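# Place the strawberry in the tray undamaged

## Task

Get the strawberry into the tray, handling it gently enough that it ends up unbruised.

## Robot and tools

Robot: two arms, left_arm and right_arm, each with six joints and a parallel gripper. In the scene frame the origin sits at table height midway between the nominal bases, +z points up, +x reaches out over the table, and left_arm is on the +y side. Camera image sides do not match the arm names. Calibrated bases: left_arm at (-0.008, +0.321, 0) m, quat_wxyz (+1.000, 0, 0, -0.023); right_arm at (-0.017, -0.283, 0) m, quat_wxyz (+0.999, 0, 0, +0.033). Each arm reports its hand pose, and the pose of its wrist camera, in its own base frame, not the scene frame. Printed hand positions may be off by a few cm, more at long reach.

Row layout: every row holds 14 numbers, first 7 for left_arm, then 7 for right_arm, even when only one arm moves. Per arm the order is elbow, shoulder, wrist roll, waist, wrist yaw, wrist pitch, then gripper opening. Joint entries are offsets, scaled to [-1, 1], counted from the arm's Joint targets at the start of the action or move (not from the previous row). Scale: 1.0 equals 2.811 rad for waist and shoulder, 2.53 for elbow, 2.575 for wrist pitch, 8.12 for wrist yaw, 9.528 for wrist roll. Wrist yaw has its sign flipped everywhere, in commands and in results. Stated joint ranges (arm's own signs): waist -2.880 to 2.880, shoulder 0.000 to 3.142, elbow 0.000 to 3.019, wrist pitch -1.693 to 1.571, wrist yaw -1.571 to 1.571 (so the same in flipped numbers), wrist roll -2.094 to 2.094. Real ends may differ by up to 0.084 rad. Asking a joint more than 0.084 rad beyond its range gets the action refused for both arms. The opening entry is not an offset: +1 is fully open, -1 fully shut; 0 is itself a command, so resend the current value to leave a gripper alone.

execute_actions: actions is a list of actions; each action is a list of up to 15 rows, one row per 1/30 s control step, and a short table repeats its last row to fill 15 steps (0.5 s). cameras chooses images: omitted, null or ["all"] gives all, [] gives none. An empty actions list just reports state.

move: target is one 14-number row or a list of up to 15 rows, laid out and scaled as above; every row in the list is an offset from the same starting Joint targets. speed is rad/s for the joint with the longest travel (0.01 to 12.57, default 0.5), one value or one per target. blend (rad) rounds corners between listed targets. opening_speed (0.2 or more, scale units per second) ramps the gripper gradually; use a value near 0.2 to close gently. blocking=false returns after about 0.5 s while the move continues. All joints move together, with no obstacle avoidance, and grippers travel in curves. The result adds a move: line such as done, off_target (at rest but a joint over 0.035 rad off), moving, held or fault, possibly with limits=held. done does not mean contact is absent.

wait: seconds from 0 to 10; arms keep their last command. stop: brakes a running move. zoom_image: camera is cam_left_wrist or cam_right_wrist, region [x0, y0, x1, y1] in pixels, at most 504 by 504, on that camera's latest image. finished_scene: ends the scene for good (scene 1).

Results: end_effector_position (m) and end_effector_quat_wxyz per arm in its base frame; the position is the point between the pads, about 1 cm behind the fingertips; fingers point along the gripper's +z and close along its y. Joint positions and Joint velocities list joints in the order above plus the pad gap (m; 0.094 when fully open). Joint targets are what your next offsets count from. grip_measured is finger opening on the command scale. Joint torques follow the joint order, include arm weight, and are noisy; entries 1 and 6 wrap at ±28 N m. Messages to watch: joint sent to its limit, joint command not followed (clearance check altered targets), MOTOR HOT, OVER-TEMPERATURE FAULT.

Motion limits: each joint's target can lead its measured angle only by a fixed amount (0.716 rad waist and shoulder, 0.645 elbow, 0.69 wrist pitch, 1.84 wrist yaw, 3.24 wrist roll), and targets implying more than 110 mm of hand travel are scaled back, so big moves need several actions. An arm blocked by an object keeps pushing until commanded back past its Joint positions.

Gripping the strawberry: it is soft, so close slowly with low opening_speed and stop only a little below the reading at first touch; the gripper can squeeze 50 to 64 N per pad and grip_measured shows no sign of contact, so over-closing crushes it. To release, command an opening clearly above grip_measured.

Avoid: dropping the fruit, releasing it while moving, fast impacts, hard pushes, any arm-to-arm contact (including one gripper closing on the other's fingers), and anything ending up off the table. Loose objects may occasionally be nudged by outside disturbances. Holding loads, stretched poses or pushing into unreachable poses heat motors; at 100 °C the arm goes limp and drops what it holds. The simulation keeps running between calls. Cameras: cam_left_wrist and cam_right_wrist, fisheye, 672x504 each.

Each tool is called after "Emit:" in YAML: its name, and indented under it one key for each argument.

## Session

Emit:
execute_actions:
  actions: []

Scene clock: 0.00 s.
left_arm: end_effector_position=(+0.3009, -0.4203, +0.3645) grip_measured=+1.000 end_effector_quat_wxyz=(+0.595, +0.697, +0.312, -0.250) | right_arm: end_effector_position=(+0.4369, +0.1619, +0.1811) grip_measured=+1.000 end_effector_quat_wxyz=(+0.469, -0.082, +0.770, +0.425)
Joint names: [elbow, shoulder, wrist roll, waist, wrist yaw, wrist pitch]
Joint positions: left_arm=[0.944 1.199 0.939 -0.7 -0.833 0.005 0.094] | right_arm=[0.502 1.323 0.454 0.113 0.711 0.554 0.094]
Joint velocities: within noise
Joint torques (N m): no reading
Motor temperatures (°C): left_arm=[25 32 29 35 26 33 27] | right_arm=[25 33 34 33 31 28 32]
Heat: left arm: hottest waist 35 °C; right arm: hottest wrist roll 34 °C.
Joint targets: left_arm=[0.977 1.194 0.938 -0.700 -0.832 0.011] | right_arm=[0.523 1.322 0.454 0.113 0.711 0.559]
Tool commands: left_gripper/opening=+1.0 right_gripper/opening=+1.0

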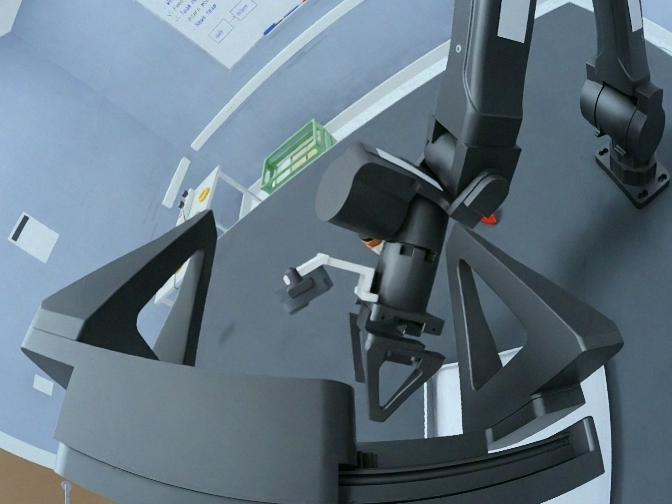

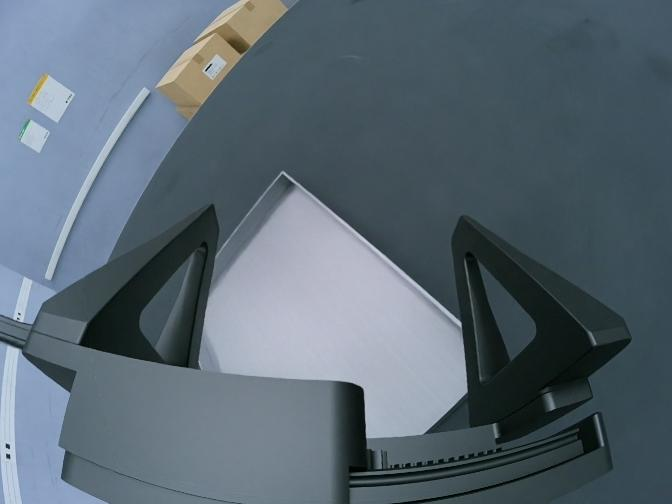

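Emit:
zoom_image:
  camera: "cam_left_wrist"
  region: [240, 130, 540, 355]

Scaled by 1.680 from the camera's 672x504 image, which has a finer 960x720 frame.

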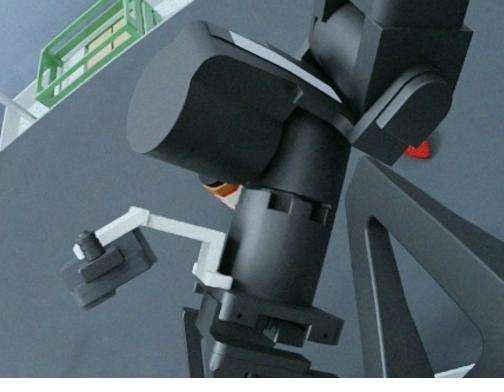

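Emit:
move:
  target: [0,-0.12,0,0,0,0,1,0,0,0,0,0,0,1]
  speed: 0.8

Emit:
move:
  target: [0,0,0,0.25,0,0,1,0,-0.1,0,0,0,0,1]
  speed: 1.0

Scene clock: 96.00 s.
left_arm: end_effector_position=(+0.2181, -0.3507, +0.5135) grip_measured=+1.000 end_effector_quat_wxyz=(+0.705, +0.654, +0.200, -0.189) | right_arm: end_effector_position=(+0.4369, +0.1619, +0.1811) grip_measured=+1.000 end_effector_quat_wxyz=(+0.469, -0.082, +0.770, +0.425)
Joint names: [elbow, shoulder, wrist roll, waist, wrist yaw, wrist pitch]
Joint positions: left_arm=[0.944 0.852 0.939 -0.7 -0.833 0.005 0.094] | right_arm=[0.502 1.323 0.454 0.113 0.711 0.554 0.094]
Joint velocities: within noise
Joint torques (N m): left_arm=[13.7 -3.31 -0.02 0.5 -0.08 2.09] | right_arm=[8.88 -8.06 0 -0.09 0.21 2.3]
Motor temperatures (°C): left_arm=[38 32 28 33 26 32 27] | right_arm=[31 33 31 31 29 28 30]
Heat: left arm: hottest elbow 38 °C; right arm: hottest shoulder 33 °C.
Joint targets: left_arm=[0.977 0.856 0.938 -0.700 -0.832 0.011] | right_arm=[0.523 1.322 0.454 0.113 0.711 0.559]
move: done

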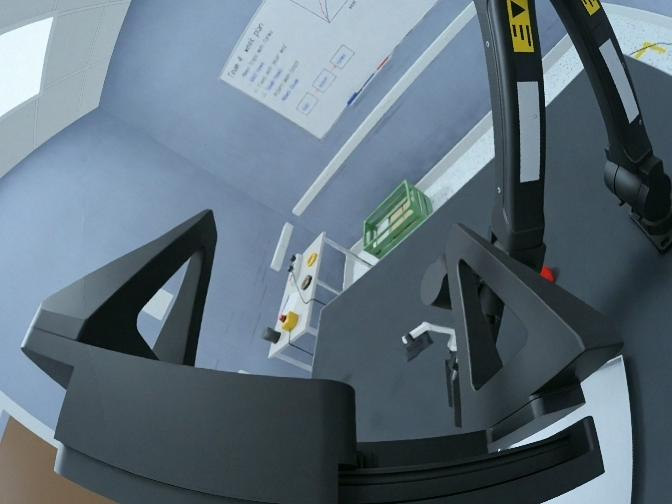

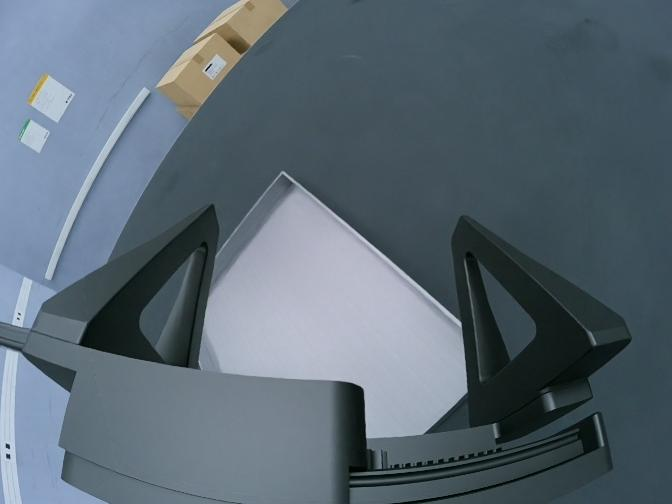

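Scene clock: 97.30 s.
left_arm: end_effector_position=(+0.3920, -0.1300, +0.5135) grip_measured=+1.000 end_effector_quat_wxyz=(+0.727, +0.546, +0.411, +0.062) | right_arm: end_effector_position=(+0.4068, +0.1585, +0.2972) grip_measured=+1.000 end_effector_quat_wxyz=(+0.572, -0.132, +0.691, +0.421)
Joint names: [elbow, shoulder, wrist roll, waist, wrist yaw, wrist pitch]
Joint positions: left_arm=[0.944 0.852 0.939 -0.006 -0.833 0.005 0.094] | right_arm=[0.502 1.045 0.454 0.113 0.711 0.554 0.094]
Joint velocities: within noise
Joint torques (N m): left_arm=[13.82 -2.9 -0.03 0.97 -0.1 2.06] | right_arm=[10.29 -5.77 0.02 -0.15 0.11 2.21]
Motor temperatures (°C): left_arm=[38 32 28 33 26 32 27] | right_arm=[31 33 31 31 29 28 30]
Heat: left arm: hottest elbow 38 °C; right arm: hottest shoulder 33 °C.
Joint targets: left_arm=[0.977 0.856 0.938 0.003 -0.832 0.011] | right_arm=[0.523 1.041 0.454 0.113 0.711 0.559]
move: done

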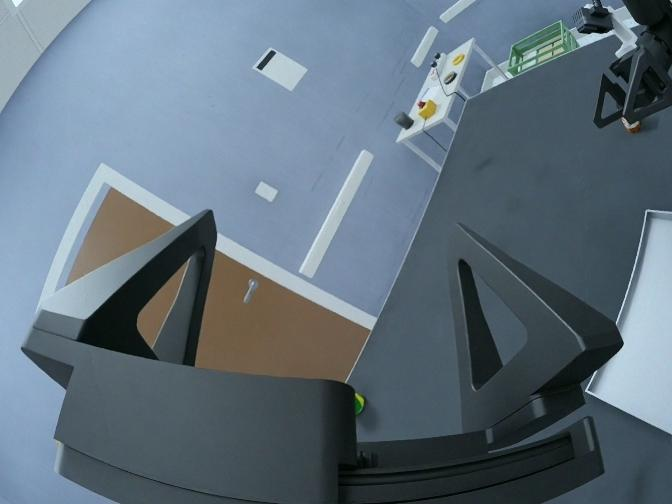

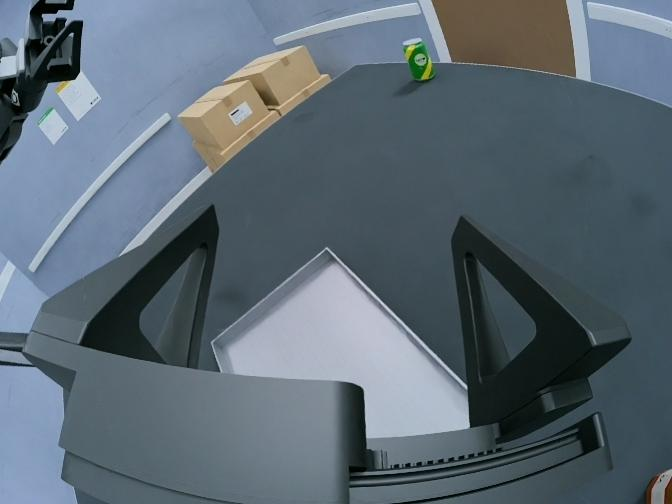

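Emit:
move:
  target: [0.15,0,0,0,0,0,1,0.2,0,0,0,0,0,1]
  speed: 1.0
  cameras: []

Emit:
move:
  target: [0,0,0,0,0,-0.4,1,0,0,0,0,0,-0.5,1]
  speed: 1.0

Emit:
move:
  target: [0,0,-0.0984,0,0.1025,0,1,0,0,-0.0476,0,-0.0876,0,1]
  speed: 1.0

Scene clock: 133.50 s.
left_arm: end_effector_position=(+0.3366, -0.1297, +0.7113) grip_measured=+1.000 end_effector_quat_wxyz=(+0.790, +0.526, +0.274, +0.159) | right_arm: end_effector_position=(+0.4340, +0.1616, +0.5645) grip_measured=+1.000 end_effector_quat_wxyz=(+0.723, -0.213, +0.525, +0.397)
Joint names: [elbow, shoulder, wrist roll, waist, wrist yaw, wrist pitch]
Joint positions: left_arm=[1.305 0.852 0.939 -0.006 -0.833 0.005 0.094] | right_arm=[0.977 1.038 0.454 0.113 0.711 0.554 0.094]
Joint velocities: within noise
Joint torques (N m): left_arm=[14.37 -2.61 -0.04 1.08 0.07 1.8] | right_arm=[13.75 -6.07 0.04 0.21 -0.08 1.76]
Motor temperatures (°C): left_arm=[39 31 28 33 26 32 27] | right_arm=[33 32 30 31 28 28 30]
Heat: left arm: hottest elbow 39 °C; right arm: hottest elbow 33 °C.
Joint targets: left_arm=[1.356 0.857 0.938 0.003 -0.832 0.011] | right_arm=[1.029 1.041 0.454 0.113 0.711 0.559]
move: off_target (left_arm, right_arm); left_arm: the elbow is farthest, 0.051 rad from its target; right_arm: the elbow is farthest, 0.052 rad from its target
No camera images: "cameras" was empty.

Scene clock: 135.53 s.
left_arm: end_effector_position=(+0.3268, -0.1296, +0.5264) grip_measured=+1.000 end_effector_quat_wxyz=(+0.554, +0.539, +0.624, -0.118) | right_arm: end_effector_position=(+0.3994, +0.1577, +0.3242) grip_measured=+1.000 end_effector_quat_wxyz=(+0.257, +0.015, +0.875, +0.409)
Joint names: [elbow, shoulder, wrist roll, waist, wrist yaw, wrist pitch]
Joint positions: left_arm=[1.305 0.852 0.939 -0.006 -0.833 -1.015 0.094] | right_arm=[0.977 1.038 0.454 0.113 0.711 -0.719 0.094]
Joint velocities: within noise
Joint torques (N m): left_arm=[14.53 -2.37 0.02 1.14 -0.4 1.62] | right_arm=[13.81 -6.3 -0.02 -0.15 0.38 1.32]
Motor temperatures (°C): left_arm=[39 31 28 33 26 32 27] | right_arm=[34 32 30 31 28 28 30]
Heat: left arm: hottest elbow 39 °C; right arm: hottest elbow 34 °C.
Joint targets: left_arm=[1.356 0.857 0.938 0.003 -0.832 -1.019] | right_arm=[1.029 1.041 0.454 0.113 0.711 -0.728]
move: off_target (left_arm, right_arm); left_arm: the elbow is farthest, 0.051 rad from its target; right_arm: the elbow is farthest, 0.052 rad from its target

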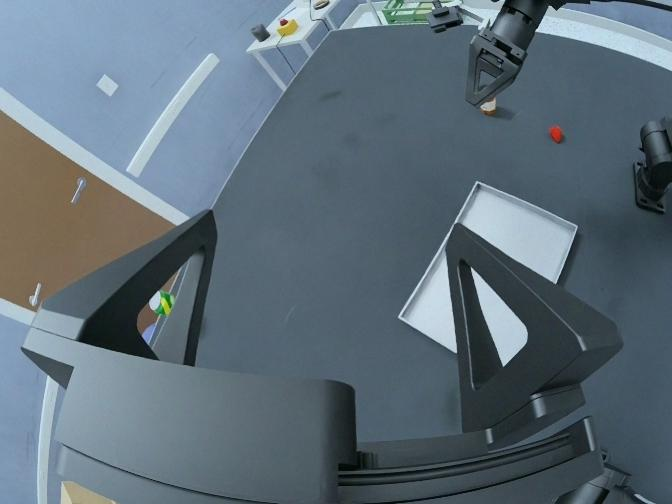

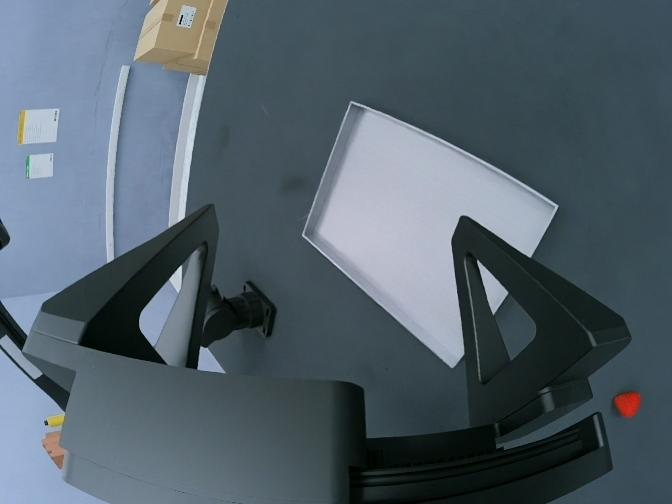

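Scene clock: 137.53 s.
left_arm: end_effector_position=(+0.3750, -0.0031, +0.4962) grip_measured=+1.000 end_effector_quat_wxyz=(+0.483, +0.009, +0.876, +0.001) | right_arm: end_effector_position=(+0.4413, +0.0500, +0.2948) grip_measured=+1.000 end_effector_quat_wxyz=(+0.384, -0.047, +0.922, +0.025)
Joint names: [elbow, shoulder, wrist roll, waist, wrist yaw, wrist pitch]
Joint positions: left_arm=[1.305 0.852 0.013 -0.006 -0.002 -1.016 0.094] | right_arm=[0.977 1.038 0.011 0.113 0.002 -0.719 0.094]
Joint velocities: within noise
Joint torques (N m): left_arm=[14.74 -2.78 -0.05 1.03 -0.06 1.87] | right_arm=[13.85 -6.48 -0.06 -0.09 -0.02 1.42]
Motor temperatures (°C): left_arm=[39 31 28 33 26 32 27] | right_arm=[34 32 30 31 28 28 30]
Heat: left arm: hottest elbow 39 °C; right arm: hottest elbow 34 °C.
Joint targets: left_arm=[1.356 0.857 0.001 0.003 0.000 -1.019] | right_arm=[1.029 1.041 0.001 0.113 -0.001 -0.728]
move: off_target (left_arm, right_arm); left_arm: the elbow is farthest, 0.051 rad from its target; right_arm: the elbow is farthest, 0.052 rad from its target

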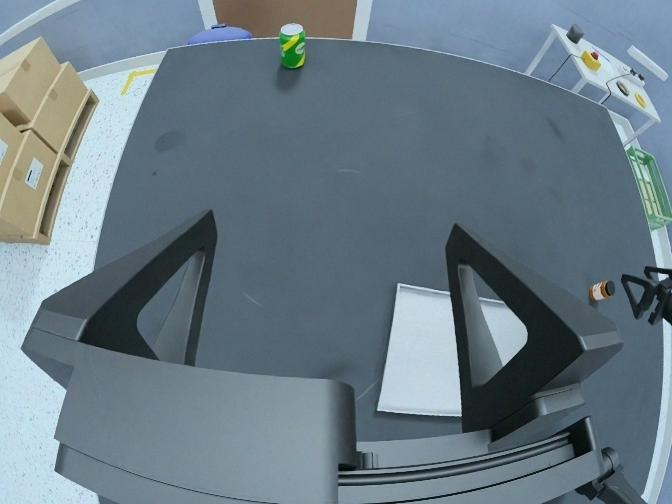

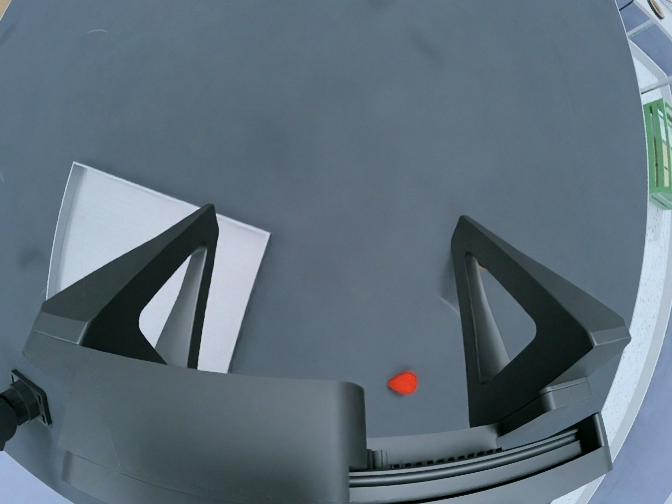

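Emit:
zoom_image:
  camera: "cam_right_wrist"
  region: [363, 343, 443, 413]

Scaled by 6.300 from the camera's 672x504 image, which has a finer 960x720 frame.

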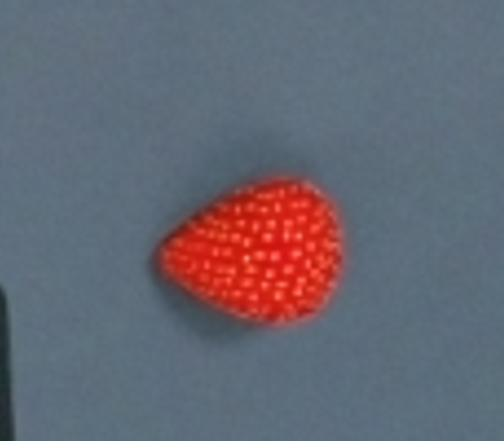

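Emit:
move:
  target: [0,0,0,0,0,0,1,-0.0787,0,0.1390,-0.1277,0,-0.233,1]
  speed: 0.8
  cameras: ["cam_right_wrist"]

Scene clock: 238.33 s.
left_arm: end_effector_position=(+0.3750, -0.0031, +0.4962) grip_measured=+1.000 end_effector_quat_wxyz=(+0.483, +0.008, +0.876, +0.000) | right_arm: end_effector_position=(+0.2680, -0.0653, +0.1707) grip_measured=+1.000 end_effector_quat_wxyz=(+0.023, +0.700, +0.713, +0.015)
Joint names: [elbow, shoulder, wrist roll, waist, wrist yaw, wrist pitch]
Joint positions: left_arm=[1.305 0.852 0.011 -0.006 -0.002 -1.016 0.094] | right_arm=[0.84 1.038 1.314 -0.238 0.002 -1.319 0.094]
Joint velocities: within noise
Joint torques (N m): left_arm=[14.76 -2.55 -0.05 1.2 -0.06 1.87] | right_arm=[7.87 -4.95 0.12 -0.67 -0.08 0.17]
Motor temperatures (°C): left_arm=[41 30 28 32 26 31 27] | right_arm=[47 32 28 31 27 27 29]
Heat: left arm: hottest elbow 41 °C; right arm: hottest elbow 47 °C.
Joint targets: left_arm=[1.356 0.857 0.001 0.003 0.000 -1.019] | right_arm=[0.830 1.041 1.325 -0.246 0.000 -1.328]
move: off_target (left_arm); left_arm: the elbow is farthest, 0.051 rad from its target
Images, in order (width x height): cam_right_wrist 672x504.

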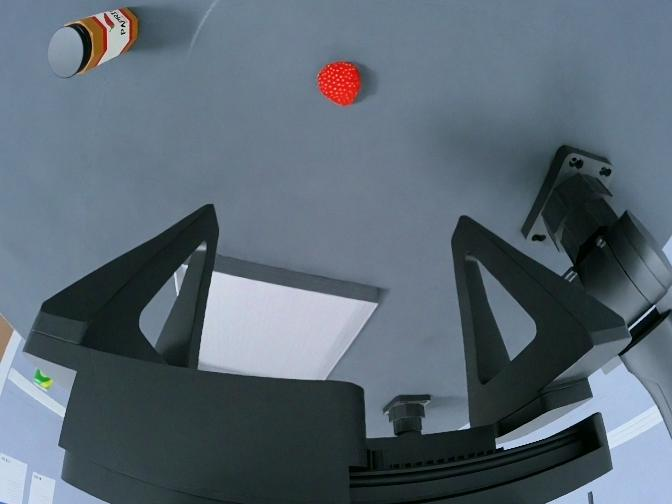

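Emit:
move:
  target: [0,0,0,0,0,0,1,-0.0553,0.0516,0.0021,0.0028,0,0.0944,1]
  speed: 0.5
  cameras: ["cam_right_wrist"]

Emit:
zoom_image:
  camera: "cam_right_wrist"
  region: [270, 60, 400, 190]

Scene clock: 267.27 s.
left_arm: end_effector_position=(+0.3750, -0.0031, +0.4962) grip_measured=+1.000 end_effector_quat_wxyz=(+0.483, +0.008, +0.876, +0.000) | right_arm: end_effector_position=(+0.2694, -0.0657, +0.0832) grip_measured=+1.000 end_effector_quat_wxyz=(-0.004, +0.708, +0.706, -0.002)
Joint names: [elbow, shoulder, wrist roll, waist, wrist yaw, wrist pitch]
Joint positions: left_arm=[1.305 0.852 0.011 -0.006 -0.002 -1.016 0.094] | right_arm=[0.699 1.183 1.334 -0.238 0.002 -1.096 0.094]
Joint velocities: within noise
Joint torques (N m): left_arm=[14.71 -2.49 -0.05 1.2 -0.09 1.87] | right_arm=[7.02 -5.77 0.15 0.15 -0.09 0.8]
Motor temperatures (°C): left_arm=[41 30 28 31 26 31 26] | right_arm=[41 32 28 30 27 27 29]
Heat: left arm: hottest elbow 41 °C; right arm: hottest elbow 41 °C.
Joint targets: left_arm=[1.356 0.857 0.001 0.003 0.000 -1.019] | right_arm=[0.690 1.186 1.345 -0.238 0.000 -1.085]
move: off_target (left_arm); left_arm: the elbow is farthest, 0.051 rad from its target
Images, in order (width x height): cam_right_wrist 672x504.

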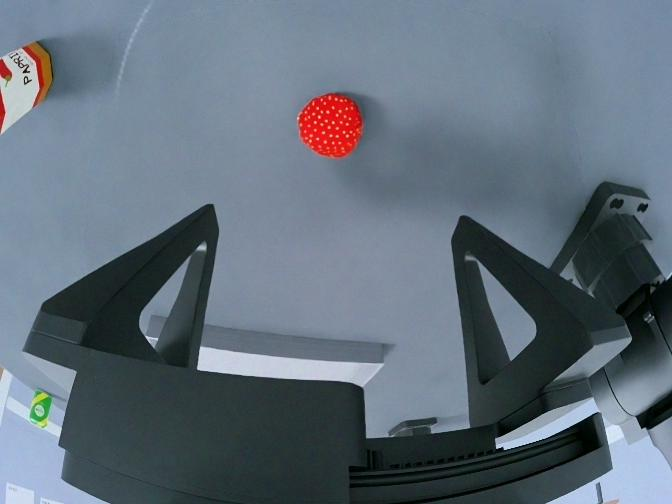

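Scaled by 3.877 from the camera's 672x504 image, which has a finer 960x720 frame.

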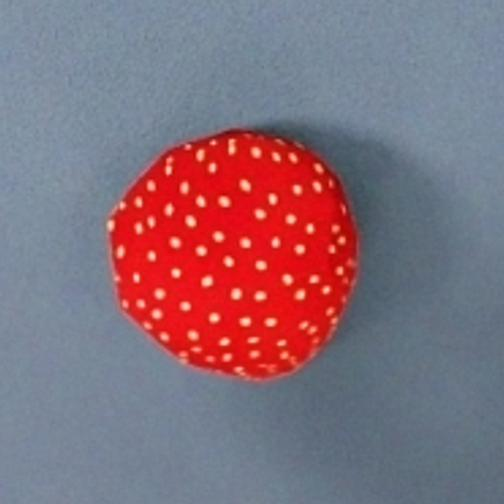

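Emit:
move:
  target: [0,0,0,0,0,0,1,-0.0237,0.0242,-0.0018,-0.0053,0,0.0540,1]
  speed: 0.3
  cameras: ["cam_right_wrist"]

Scene clock: 298.53 s.
left_arm: end_effector_position=(+0.3750, -0.0031, +0.4962) grip_measured=+1.000 end_effector_quat_wxyz=(+0.483, +0.008, +0.876, +0.000) | right_arm: end_effector_position=(+0.2726, -0.0681, +0.0472) grip_measured=+1.000 end_effector_quat_wxyz=(+0.002, +0.710, +0.704, +0.002)
Joint names: [elbow, shoulder, wrist roll, waist, wrist yaw, wrist pitch]
Joint positions: left_arm=[1.305 0.852 0.011 -0.006 -0.002 -1.016 0.094] | right_arm=[0.64 1.248 1.335 -0.244 0.002 -0.957 0.094]
Joint velocities: within noise
Joint torques (N m): left_arm=[14.74 -2.49 -0.04 1.14 -0.07 1.84] | right_arm=[6.42 -5.95 -0.03 -0.79 -0.08 0.91]
Motor temperatures (°C): left_arm=[42 30 28 31 26 30 26] | right_arm=[36 31 28 30 27 27 29]
Heat: left arm: hottest elbow 42 °C; right arm: hottest elbow 36 °C.
Joint targets: left_arm=[1.356 0.857 0.001 0.003 0.000 -1.019] | right_arm=[0.630 1.254 1.328 -0.253 0.000 -0.946]
move: off_target (left_arm); left_arm: the elbow is farthest, 0.051 rad from its target
Images, in order (width x height): cam_right_wrist 672x504.

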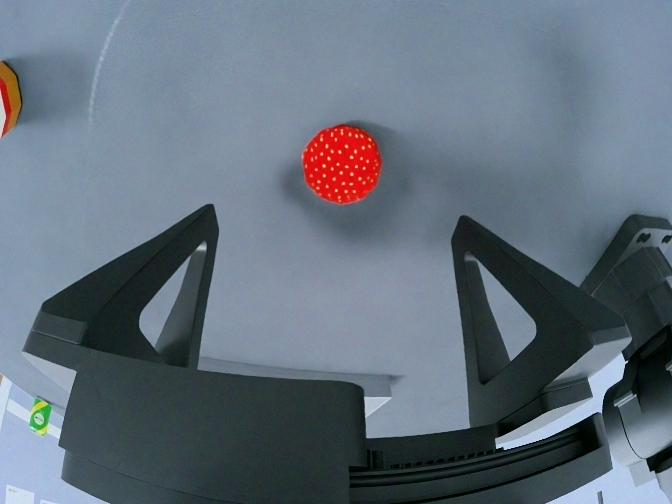

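Emit:
move:
  target: [0,0,0,0,0,0,1,-0.0099,0.0139,-0.0019,-0.0039,0,0.0225,1]
  speed: 0.15
  cameras: ["cam_right_wrist"]

Scene clock: 325.10 s.
left_arm: end_effector_position=(+0.3750, -0.0031, +0.4962) grip_measured=+1.000 end_effector_quat_wxyz=(+0.483, +0.008, +0.876, +0.000) | right_arm: end_effector_position=(+0.2709, -0.0709, +0.0298) grip_measured=+1.000 end_effector_quat_wxyz=(+0.000, +0.709, +0.705, +0.001)
Joint names: [elbow, shoulder, wrist roll, waist, wrist yaw, wrist pitch]
Joint positions: left_arm=[1.305 0.852 0.011 -0.006 -0.002 -1.016 0.094] | right_arm=[0.615 1.285 1.321 -0.255 0.002 -0.899 0.094]
Joint velocities: within noise
Joint torques (N m): left_arm=[14.74 -2.43 -0.05 1.03 -0.1 1.89] | right_arm=[6.05 -6.07 -0.01 -0.97 -0.08 0.87]
Motor temperatures (°C): left_arm=[42 30 28 31 26 30 26] | right_arm=[35 31 28 30 27 27 28]
Heat: left arm: hottest elbow 42 °C; right arm: hottest elbow 35 °C.
Joint targets: left_arm=[1.356 0.857 0.001 0.003 0.000 -1.019] | right_arm=[0.605 1.294 1.310 -0.264 0.000 -0.888]
move: off_target (left_arm); left_arm: the elbow is farthest, 0.051 rad from its target
Images, in order (width x height): cam_right_wrist 672x504.

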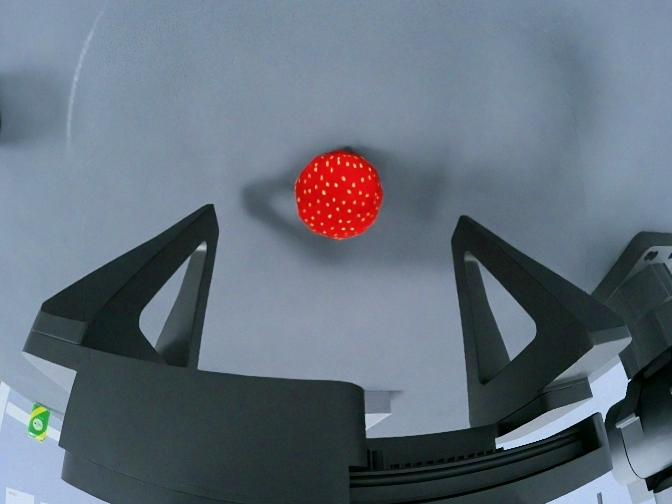

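Emit:
move:
  target: [0,0,0,0,0,0,1,-0.0051,0.0096,-0.0009,-0.0014,0,0.0144,1]
  speed: 0.1
  cameras: []

Emit:
move:
  target: [0,0,0,0,0,0,1,0,0,0,0,0,0,-0.12]
  opening_speed: 0.6
  cameras: ["cam_right_wrist"]

Emit:
zoom_image:
  camera: "cam_right_wrist"
  region: [240, 120, 440, 320]

Scene clock: 348.87 s.
left_arm: end_effector_position=(+0.3750, -0.0031, +0.4962) grip_measured=+1.000 end_effector_quat_wxyz=(+0.483, +0.008, +0.876, +0.000) | right_arm: end_effector_position=(+0.2707, -0.0719, +0.0193) grip_measured=+1.000 end_effector_quat_wxyz=(-0.001, +0.707, +0.707, +0.001)
Joint names: [elbow, shoulder, wrist roll, waist, wrist yaw, wrist pitch]
Joint positions: left_arm=[1.305 0.852 0.011 -0.006 -0.002 -1.016 0.094] | right_arm=[0.602 1.312 1.312 -0.259 0.002 -0.862 0.094]
Joint velocities: within noise
Joint torques (N m): left_arm=[14.72 -2.67 -0.05 1.08 -0.08 1.92] | right_arm=[5.78 -6.07 -0.05 -0.85 -0.08 0.9]
Motor temperatures (°C): left_arm=[43 30 28 31 26 30 26] | right_arm=[33 31 27 30 27 27 28]
Heat: left arm: hottest elbow 43 °C; right arm: hottest elbow 33 °C.
Joint targets: left_arm=[1.356 0.857 0.001 0.003 0.000 -1.019] | right_arm=[0.593 1.320 1.301 -0.268 0.000 -0.851]
move: off_target (left_arm); left_arm: the elbow is farthest, 0.051 rad from its target
No camera images: "cameras" was empty.

Scene clock: 351.10 s.
left_arm: end_effector_position=(+0.3750, -0.0031, +0.4962) grip_measured=+1.000 end_effector_quat_wxyz=(+0.483, +0.008, +0.876, +0.000) | right_arm: end_effector_position=(+0.2708, -0.0721, +0.0193) grip_measured=-0.117 end_effector_quat_wxyz=(+0.000, +0.707, +0.707, +0.001)
Joint names: [elbow, shoulder, wrist roll, waist, wrist yaw, wrist pitch]
Joint positions: left_arm=[1.305 0.852 0.011 -0.006 -0.002 -1.016 0.094] | right_arm=[0.602 1.312 1.311 -0.259 0.002 -0.862 0.041]
Joint velocities: within noise
Joint torques (N m): left_arm=[14.74 -2.49 -0.06 1.08 -0.08 1.88] | right_arm=[5.82 -6.12 -0.04 -0.91 -0.07 0.87]
Motor temperatures (°C): left_arm=[43 30 28 31 26 30 26] | right_arm=[33 31 27 30 27 27 28]
Heat: left arm: hottest elbow 43 °C; right arm: hottest elbow 33 °C.
Joint targets: left_arm=[1.356 0.857 0.001 0.003 0.000 -1.019] | right_arm=[0.593 1.320 1.301 -0.268 0.000 -0.851]
move: off_target (left_arm); left_arm: the elbow is farthest, 0.051 rad from its target
Images, in order (width x height): cam_right_wrist 672x504.

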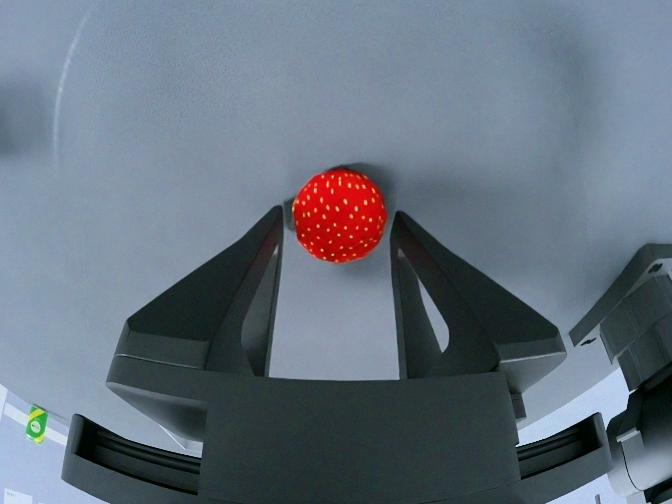

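Scaled by 2.520 from the camera's 672x504 image, which has a finer 960x720 frame.

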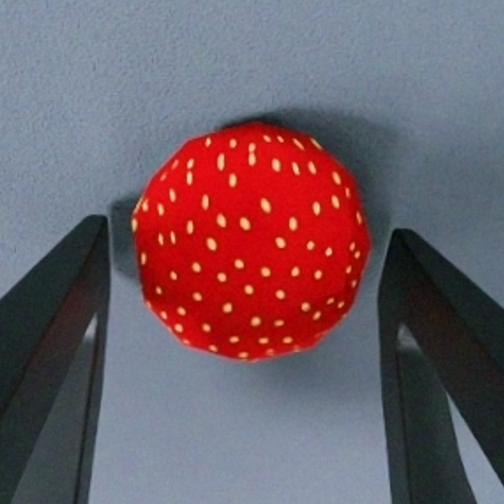

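Emit:
move:
  target: [0,0,0,0,0,0,1,0,0,0,0,0,0,-0.22]
  opening_speed: 0.2
  cameras: ["cam_right_wrist"]

Emit:
zoom_image:
  camera: "cam_right_wrist"
  region: [280, 150, 400, 270]

Scene clock: 371.77 s.
left_arm: end_effector_position=(+0.3750, -0.0031, +0.4962) grip_measured=+1.000 end_effector_quat_wxyz=(+0.483, +0.008, +0.876, +0.000) | right_arm: end_effector_position=(+0.2708, -0.0721, +0.0193) grip_measured=-0.217 end_effector_quat_wxyz=(+0.000, +0.707, +0.707, +0.001)
Joint names: [elbow, shoulder, wrist roll, waist, wrist yaw, wrist pitch]
Joint positions: left_arm=[1.305 0.852 0.011 -0.006 -0.002 -1.016 0.094] | right_arm=[0.602 1.312 1.311 -0.259 0.002 -0.862 0.037]
Joint velocities: within noise
Joint torques (N m): left_arm=[14.71 -2.37 -0.05 1.03 -0.07 1.88] | right_arm=[5.79 -6.18 -0.04 -0.97 -0.09 0.8]
Motor temperatures (°C): left_arm=[43 30 28 31 26 30 26] | right_arm=[32 31 27 30 27 27 28]
Heat: left arm: hottest elbow 43 °C; right arm: hottest elbow 32 °C.
Joint targets: left_arm=[1.356 0.857 0.001 0.003 0.000 -1.019] | right_arm=[0.593 1.320 1.301 -0.268 0.000 -0.851]
move: off_target (left_arm); left_arm: the elbow is farthest, 0.051 rad from its target
Images, in order (width x height): cam_right_wrist 672x504.

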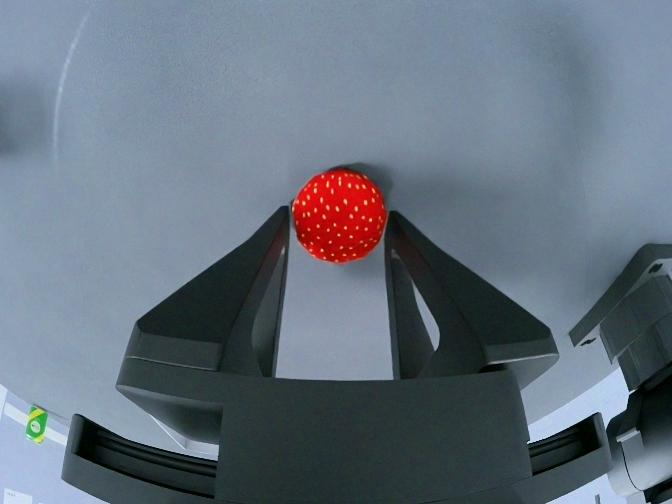

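Scaled by 4.200 from the camera's 672x504 image, which has a finer 960x720 frame.

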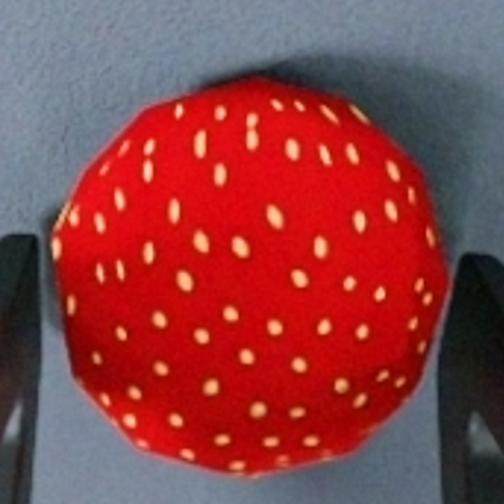

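Emit:
move:
  target: [0,0,0,0,0,0,1,0,0,0,0,0,0,-0.26]
  opening_speed: 0.2
  cameras: ["cam_right_wrist"]

Emit:
zoom_image:
  camera: "cam_right_wrist"
  region: [280, 150, 400, 270]

Scene clock: 381.27 s.
left_arm: end_effector_position=(+0.3750, -0.0031, +0.4962) grip_measured=+1.000 end_effector_quat_wxyz=(+0.483, +0.008, +0.876, +0.000) | right_arm: end_effector_position=(+0.2708, -0.0721, +0.0193) grip_measured=-0.257 end_effector_quat_wxyz=(+0.000, +0.707, +0.707, +0.001)
Joint names: [elbow, shoulder, wrist roll, waist, wrist yaw, wrist pitch]
Joint positions: left_arm=[1.305 0.852 0.011 -0.006 -0.002 -1.016 0.094] | right_arm=[0.602 1.312 1.311 -0.259 0.002 -0.862 0.035]
Joint velocities: within noise
Joint torques (N m): left_arm=[14.74 -2.55 -0.05 1.03 -0.07 1.87] | right_arm=[5.87 -6.18 -0.03 -0.79 -0.08 0.87]
Motor temperatures (°C): left_arm=[43 30 28 31 26 30 26] | right_arm=[32 31 27 30 26 27 28]
Heat: left arm: hottest elbow 43 °C; right arm: hottest elbow 32 °C.
Joint targets: left_arm=[1.356 0.857 0.001 0.003 0.000 -1.019] | right_arm=[0.593 1.320 1.301 -0.268 0.000 -0.851]
move: off_target (left_arm); left_arm: the elbow is farthest, 0.051 rad from its target
Images, in order (width x height): cam_right_wrist 672x504.

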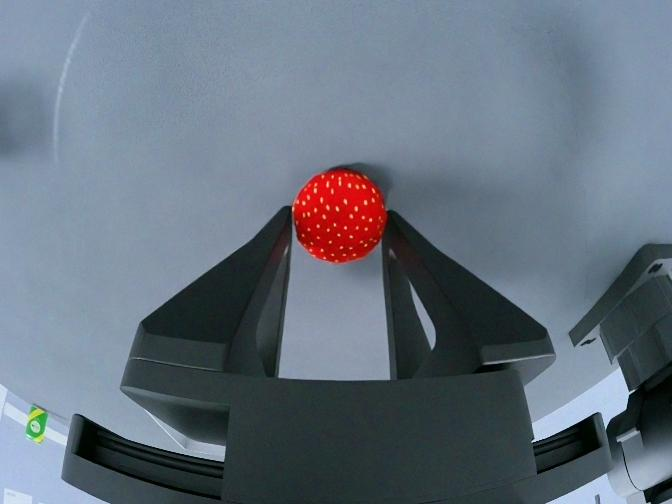

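Scaled by 4.200 from the camera's 672x504 image, which has a finer 960x720 frame.

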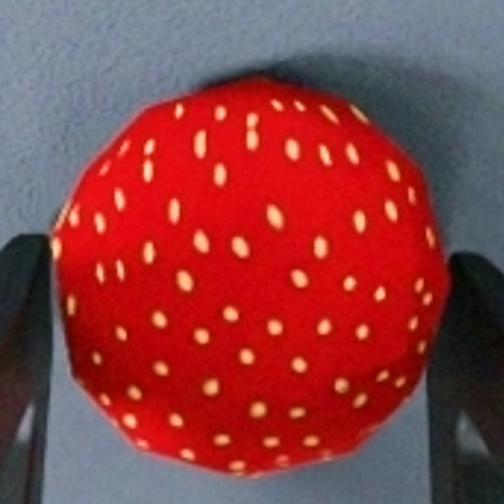

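Emit:
move:
  target: [0,0,0,0,0,0,1,0,0,0,0,0,0,-0.29]
  opening_speed: 0.2
  cameras: ["cam_right_wrist"]

Emit:
zoom_image:
  camera: "cam_right_wrist"
  region: [280, 150, 400, 270]

Scene clock: 392.47 s.
left_arm: end_effector_position=(+0.3750, -0.0031, +0.4962) grip_measured=+1.000 end_effector_quat_wxyz=(+0.483, +0.008, +0.876, +0.000) | right_arm: end_effector_position=(+0.2708, -0.0721, +0.0193) grip_measured=-0.287 end_effector_quat_wxyz=(+0.000, +0.707, +0.707, +0.001)
Joint names: [elbow, shoulder, wrist roll, waist, wrist yaw, wrist pitch]
Joint positions: left_arm=[1.305 0.852 0.011 -0.006 -0.002 -1.016 0.094] | right_arm=[0.602 1.312 1.311 -0.259 0.002 -0.862 0.033]
Joint velocities: within noise
Joint torques (N m): left_arm=[14.72 -2.55 -0.04 1.2 -0.08 1.98] | right_arm=[5.91 -6.24 -0.03 -0.79 -0.09 0.9]
Motor temperatures (°C): left_arm=[43 30 28 30 26 30 26] | right_arm=[32 31 27 30 26 26 28]
Heat: left arm: hottest elbow 43 °C; right arm: hottest elbow 32 °C.
Joint targets: left_arm=[1.356 0.857 0.001 0.003 0.000 -1.019] | right_arm=[0.593 1.320 1.301 -0.268 0.000 -0.851]
move: off_target (left_arm); left_arm: the elbow is farthest, 0.051 rad from its target
Images, in order (width x height): cam_right_wrist 672x504.

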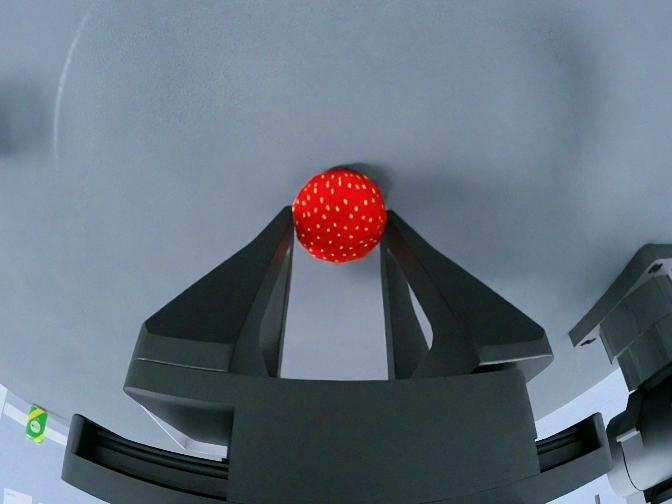

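Scaled by 4.200 from the camera's 672x504 image, which has a finer 960x720 frame.

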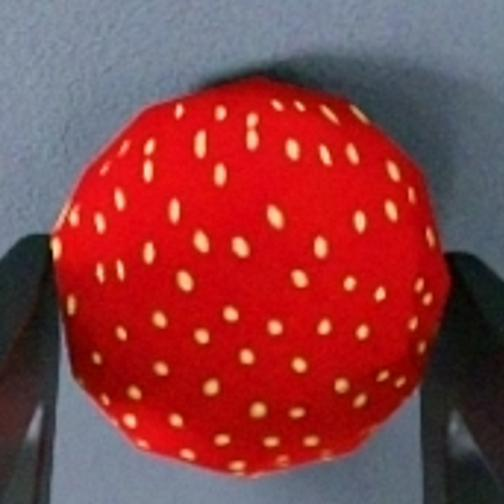

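Emit:
move:
  target: [0,0,0,0,0,0,1,0,0,0,0,0,0,-0.32]
  opening_speed: 0.2
  cameras: ["cam_right_wrist"]

Emit:
zoom_image:
  camera: "cam_right_wrist"
  region: [280, 150, 400, 270]

Scene clock: 399.10 s.
left_arm: end_effector_position=(+0.3750, -0.0031, +0.4962) grip_measured=+1.000 end_effector_quat_wxyz=(+0.483, +0.008, +0.876, +0.000) | right_arm: end_effector_position=(+0.2708, -0.0721, +0.0193) grip_measured=-0.318 end_effector_quat_wxyz=(+0.000, +0.707, +0.707, +0.001)
Joint names: [elbow, shoulder, wrist roll, waist, wrist yaw, wrist pitch]
Joint positions: left_arm=[1.305 0.852 0.011 -0.006 -0.002 -1.016 0.094] | right_arm=[0.602 1.312 1.311 -0.259 0.002 -0.862 0.032]
Joint velocities: within noise
Joint torques (N m): left_arm=[14.76 -2.67 -0.06 1.2 -0.09 1.94] | right_arm=[5.89 -6.07 -0.05 -0.56 -0.11 0.84]
Motor temperatures (°C): left_arm=[43 29 28 30 26 30 26] | right_arm=[32 31 27 30 26 26 28]
Heat: left arm: hottest elbow 43 °C; right arm: hottest elbow 32 °C.
Joint targets: left_arm=[1.356 0.857 0.001 0.003 0.000 -1.019] | right_arm=[0.593 1.320 1.301 -0.268 0.000 -0.851]
move: off_target (left_arm); left_arm: the elbow is farthest, 0.051 rad from its target
Images, in order (width x height): cam_right_wrist 672x504.

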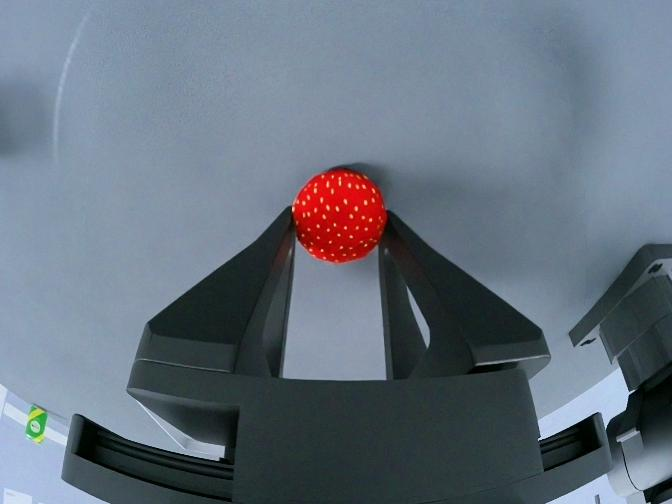

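Scaled by 4.200 from the camera's 672x504 image, which has a finer 960x720 frame.

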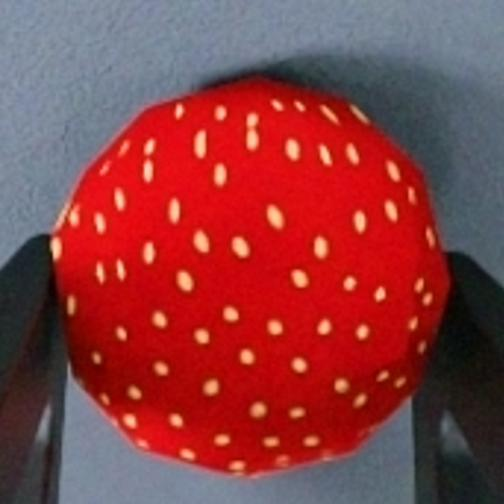

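Emit:
move:
  target: [0,0,0,0,0,0,1,0,0,0,0,0,0,-0.35]
  opening_speed: 0.2
  cameras: ["cam_right_wrist"]

Emit:
zoom_image:
  camera: "cam_right_wrist"
  region: [280, 150, 400, 270]

Scene clock: 406.63 s.
left_arm: end_effector_position=(+0.3750, -0.0031, +0.4962) grip_measured=+1.000 end_effector_quat_wxyz=(+0.483, +0.008, +0.876, +0.000) | right_arm: end_effector_position=(+0.2708, -0.0721, +0.0193) grip_measured=-0.348 end_effector_quat_wxyz=(+0.000, +0.707, +0.707, +0.001)
Joint names: [elbow, shoulder, wrist roll, waist, wrist yaw, wrist pitch]
Joint positions: left_arm=[1.305 0.852 0.011 -0.006 -0.002 -1.016 0.094] | right_arm=[0.602 1.312 1.311 -0.259 0.002 -0.862 0.031]
Joint velocities: within noise
Joint torques (N m): left_arm=[14.72 -2.61 -0.04 1.26 -0.08 1.88] | right_arm=[5.81 -6.24 -0.04 -0.97 -0.08 0.92]
Motor temperatures (°C): left_arm=[44 29 28 30 26 30 26] | right_arm=[32 31 27 30 26 26 28]
Heat: left arm: hottest elbow 44 °C; right arm: hottest elbow 32 °C.
Joint targets: left_arm=[1.356 0.857 0.001 0.003 0.000 -1.019] | right_arm=[0.593 1.320 1.301 -0.268 0.000 -0.851]
move: off_target (left_arm); left_arm: the elbow is farthest, 0.051 rad from its target
Images, in order (width x height): cam_right_wrist 672x504.

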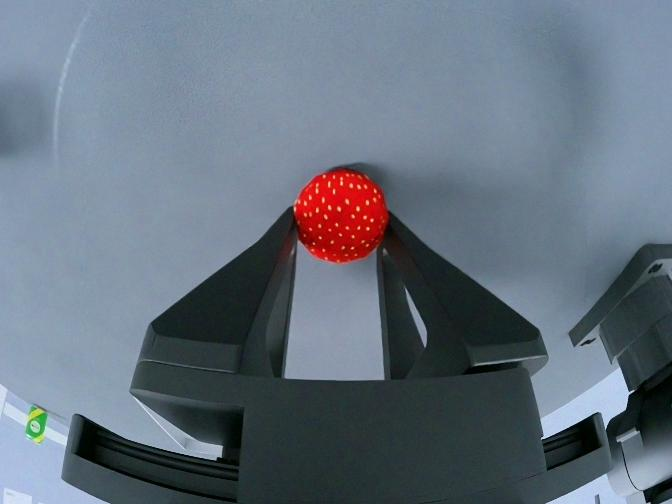

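Scaled by 4.200 from the camera's 672x504 image, which has a finer 960x720 frame.

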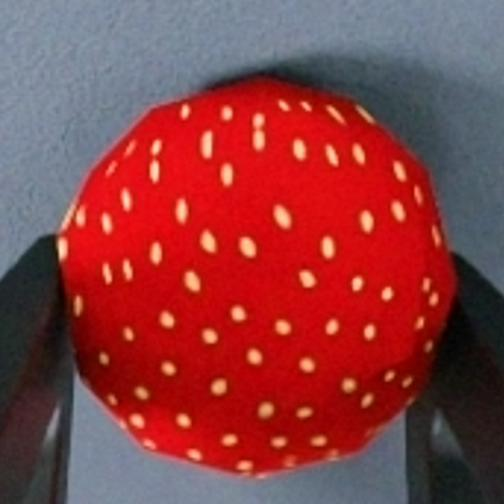

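Emit:
move:
  target: [0,0,0,0,0,0,1,0,0,0,0,0,0,-0.375]
  opening_speed: 0.2
  cameras: ["cam_right_wrist"]

Emit:
zoom_image:
  camera: "cam_right_wrist"
  region: [280, 150, 400, 270]

Scene clock: 415.03 s.
left_arm: end_effector_position=(+0.3750, -0.0031, +0.4962) grip_measured=+1.000 end_effector_quat_wxyz=(+0.483, +0.008, +0.876, +0.000) | right_arm: end_effector_position=(+0.2708, -0.0721, +0.0193) grip_measured=-0.372 end_effector_quat_wxyz=(+0.000, +0.707, +0.707, +0.001)
Joint names: [elbow, shoulder, wrist roll, waist, wrist yaw, wrist pitch]
Joint positions: left_arm=[1.305 0.852 0.011 -0.006 -0.002 -1.016 0.094] | right_arm=[0.602 1.312 1.311 -0.259 0.002 -0.862 0.029]
Joint velocities: within noise
Joint torques (N m): left_arm=[14.71 -2.49 -0.04 1.03 -0.08 1.89] | right_arm=[5.81 -6.07 -0.03 -0.91 -0.09 0.79]
Motor temperatures (°C): left_arm=[44 29 28 30 26 30 26] | right_arm=[31 31 27 30 26 26 28]
Heat: left arm: hottest elbow 44 °C; right arm: hottest shoulder 31 °C.
Joint targets: left_arm=[1.356 0.857 0.001 0.003 0.000 -1.019] | right_arm=[0.593 1.320 1.301 -0.268 0.000 -0.851]
move: off_target (left_arm); left_arm: the elbow is farthest, 0.051 rad from its target
Images, in order (width x height): cam_right_wrist 672x504.

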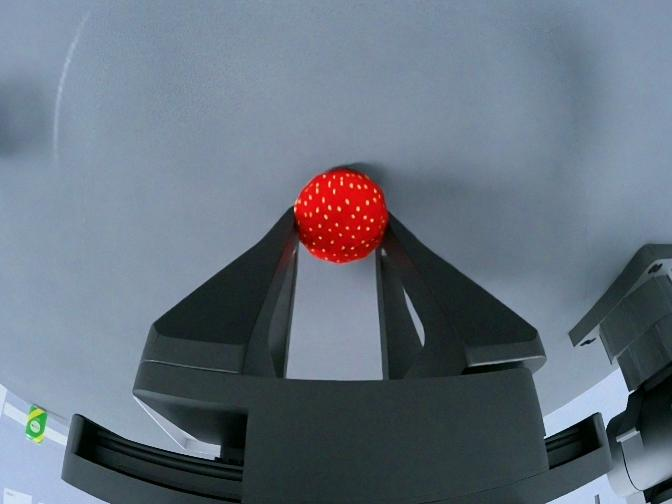

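Scaled by 4.200 from the camera's 672x504 image, which has a finer 960x720 frame.

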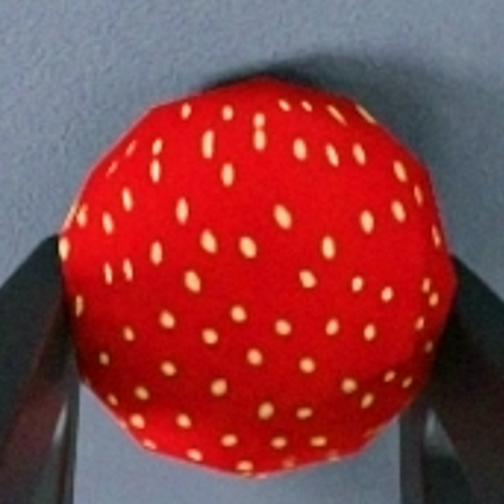

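Emit:
move:
  target: [0,0,0,0,0,0,1,0.0158,-0.0242,0,0,0,-0.0369,-0.375]
  speed: 0.06
  cameras: ["cam_right_wrist"]

Emit:
zoom_image:
  camera: "cam_right_wrist"
  region: [240, 120, 440, 320]

Scene clock: 433.87 s.
left_arm: end_effector_position=(+0.3750, -0.0031, +0.4962) grip_measured=+1.000 end_effector_quat_wxyz=(+0.483, +0.008, +0.876, +0.000) | right_arm: end_effector_position=(+0.2581, -0.0687, +0.0320) grip_measured=-0.372 end_effector_quat_wxyz=(-0.011, +0.707, +0.707, -0.006)
Joint names: [elbow, shoulder, wrist roll, waist, wrist yaw, wrist pitch]
Joint positions: left_arm=[1.305 0.852 0.011 -0.006 -0.002 -1.016 0.094] | right_arm=[0.602 1.263 1.311 -0.259 0.002 -0.936 0.029]
Joint velocities: within noise
Joint torques (N m): left_arm=[14.72 -2.61 -0.04 1.03 -0.08 1.84] | right_arm=[9.18 -7.47 -0.03 -0.79 -0.09 0.09]
Motor temperatures (°C): left_arm=[44 29 28 30 26 29 26] | right_arm=[31 31 27 30 26 26 28]
Heat: left arm: hottest elbow 44 °C; right arm: hottest shoulder 31 °C.
Joint targets: left_arm=[1.356 0.857 0.001 0.003 0.000 -1.019] | right_arm=[0.632 1.253 1.301 -0.268 0.000 -0.946]
move: off_target (left_arm); left_arm: the elbow is farthest, 0.051 rad from its target
Images, in order (width x height): cam_right_wrist 672x504.

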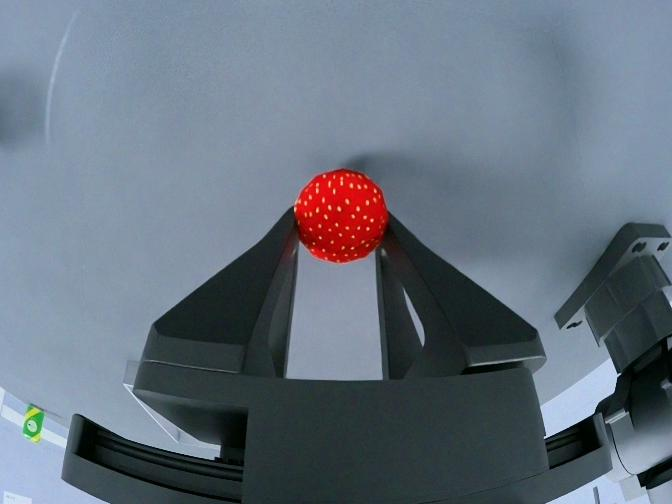

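Scaled by 2.520 from the camera's 672x504 image, which has a finer 960x720 frame.

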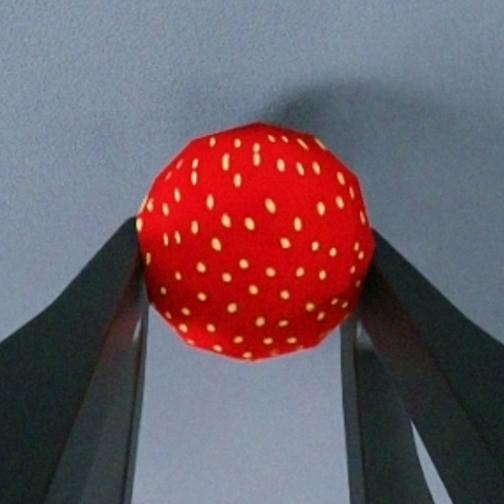

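Emit:
move:
  target: [0,0,0,0,0,0,1,0.0743,-0.0455,0,0,0,-0.1165,-0.375]
  speed: 0.15
  cameras: ["cam_right_wrist"]

Scene clock: 468.03 s.
left_arm: end_effector_position=(+0.3750, -0.0031, +0.4962) grip_measured=+1.000 end_effector_quat_wxyz=(+0.483, +0.008, +0.876, +0.000) | right_arm: end_effector_position=(+0.2616, -0.0696, +0.1191) grip_measured=-0.372 end_effector_quat_wxyz=(-0.015, +0.707, +0.707, -0.008)
Joint names: [elbow, shoulder, wrist roll, waist, wrist yaw, wrist pitch]
Joint positions: left_arm=[1.305 0.852 0.011 -0.006 -0.002 -1.016 0.094] | right_arm=[0.764 1.133 1.311 -0.259 0.002 -1.236 0.029]
Joint velocities: within noise
Joint torques (N m): left_arm=[14.74 -2.73 -0.04 1.08 -0.06 1.85] | right_arm=[12.3 -6.42 -0.02 -0.79 -0.08 0.05]
Motor temperatures (°C): left_arm=[44 29 28 30 26 29 26] | right_arm=[33 31 27 30 26 26 28]
Heat: left arm: hottest elbow 44 °C; right arm: hottest elbow 33 °C.
Joint targets: left_arm=[1.356 0.857 0.001 0.003 0.000 -1.019] | right_arm=[0.820 1.125 1.301 -0.268 0.000 -1.246]
move: off_target (left_arm, right_arm); left_arm: the elbow is farthest, 0.051 rad from its target; right_arm: the elbow is farthest, 0.055 rad from its target
Images, in order (width x height): cam_right_wrist 672x504.

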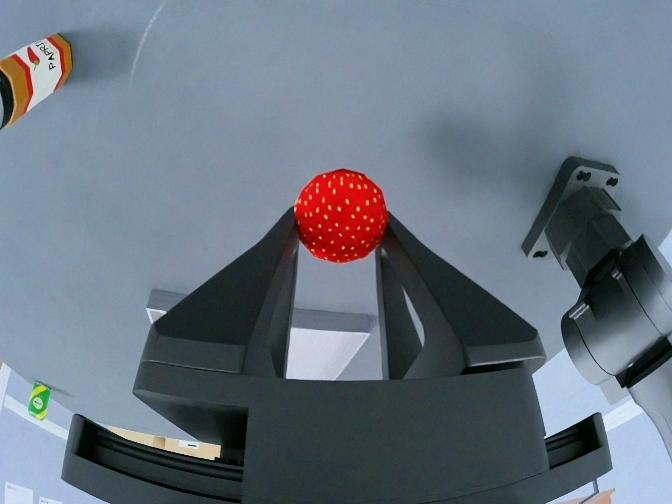

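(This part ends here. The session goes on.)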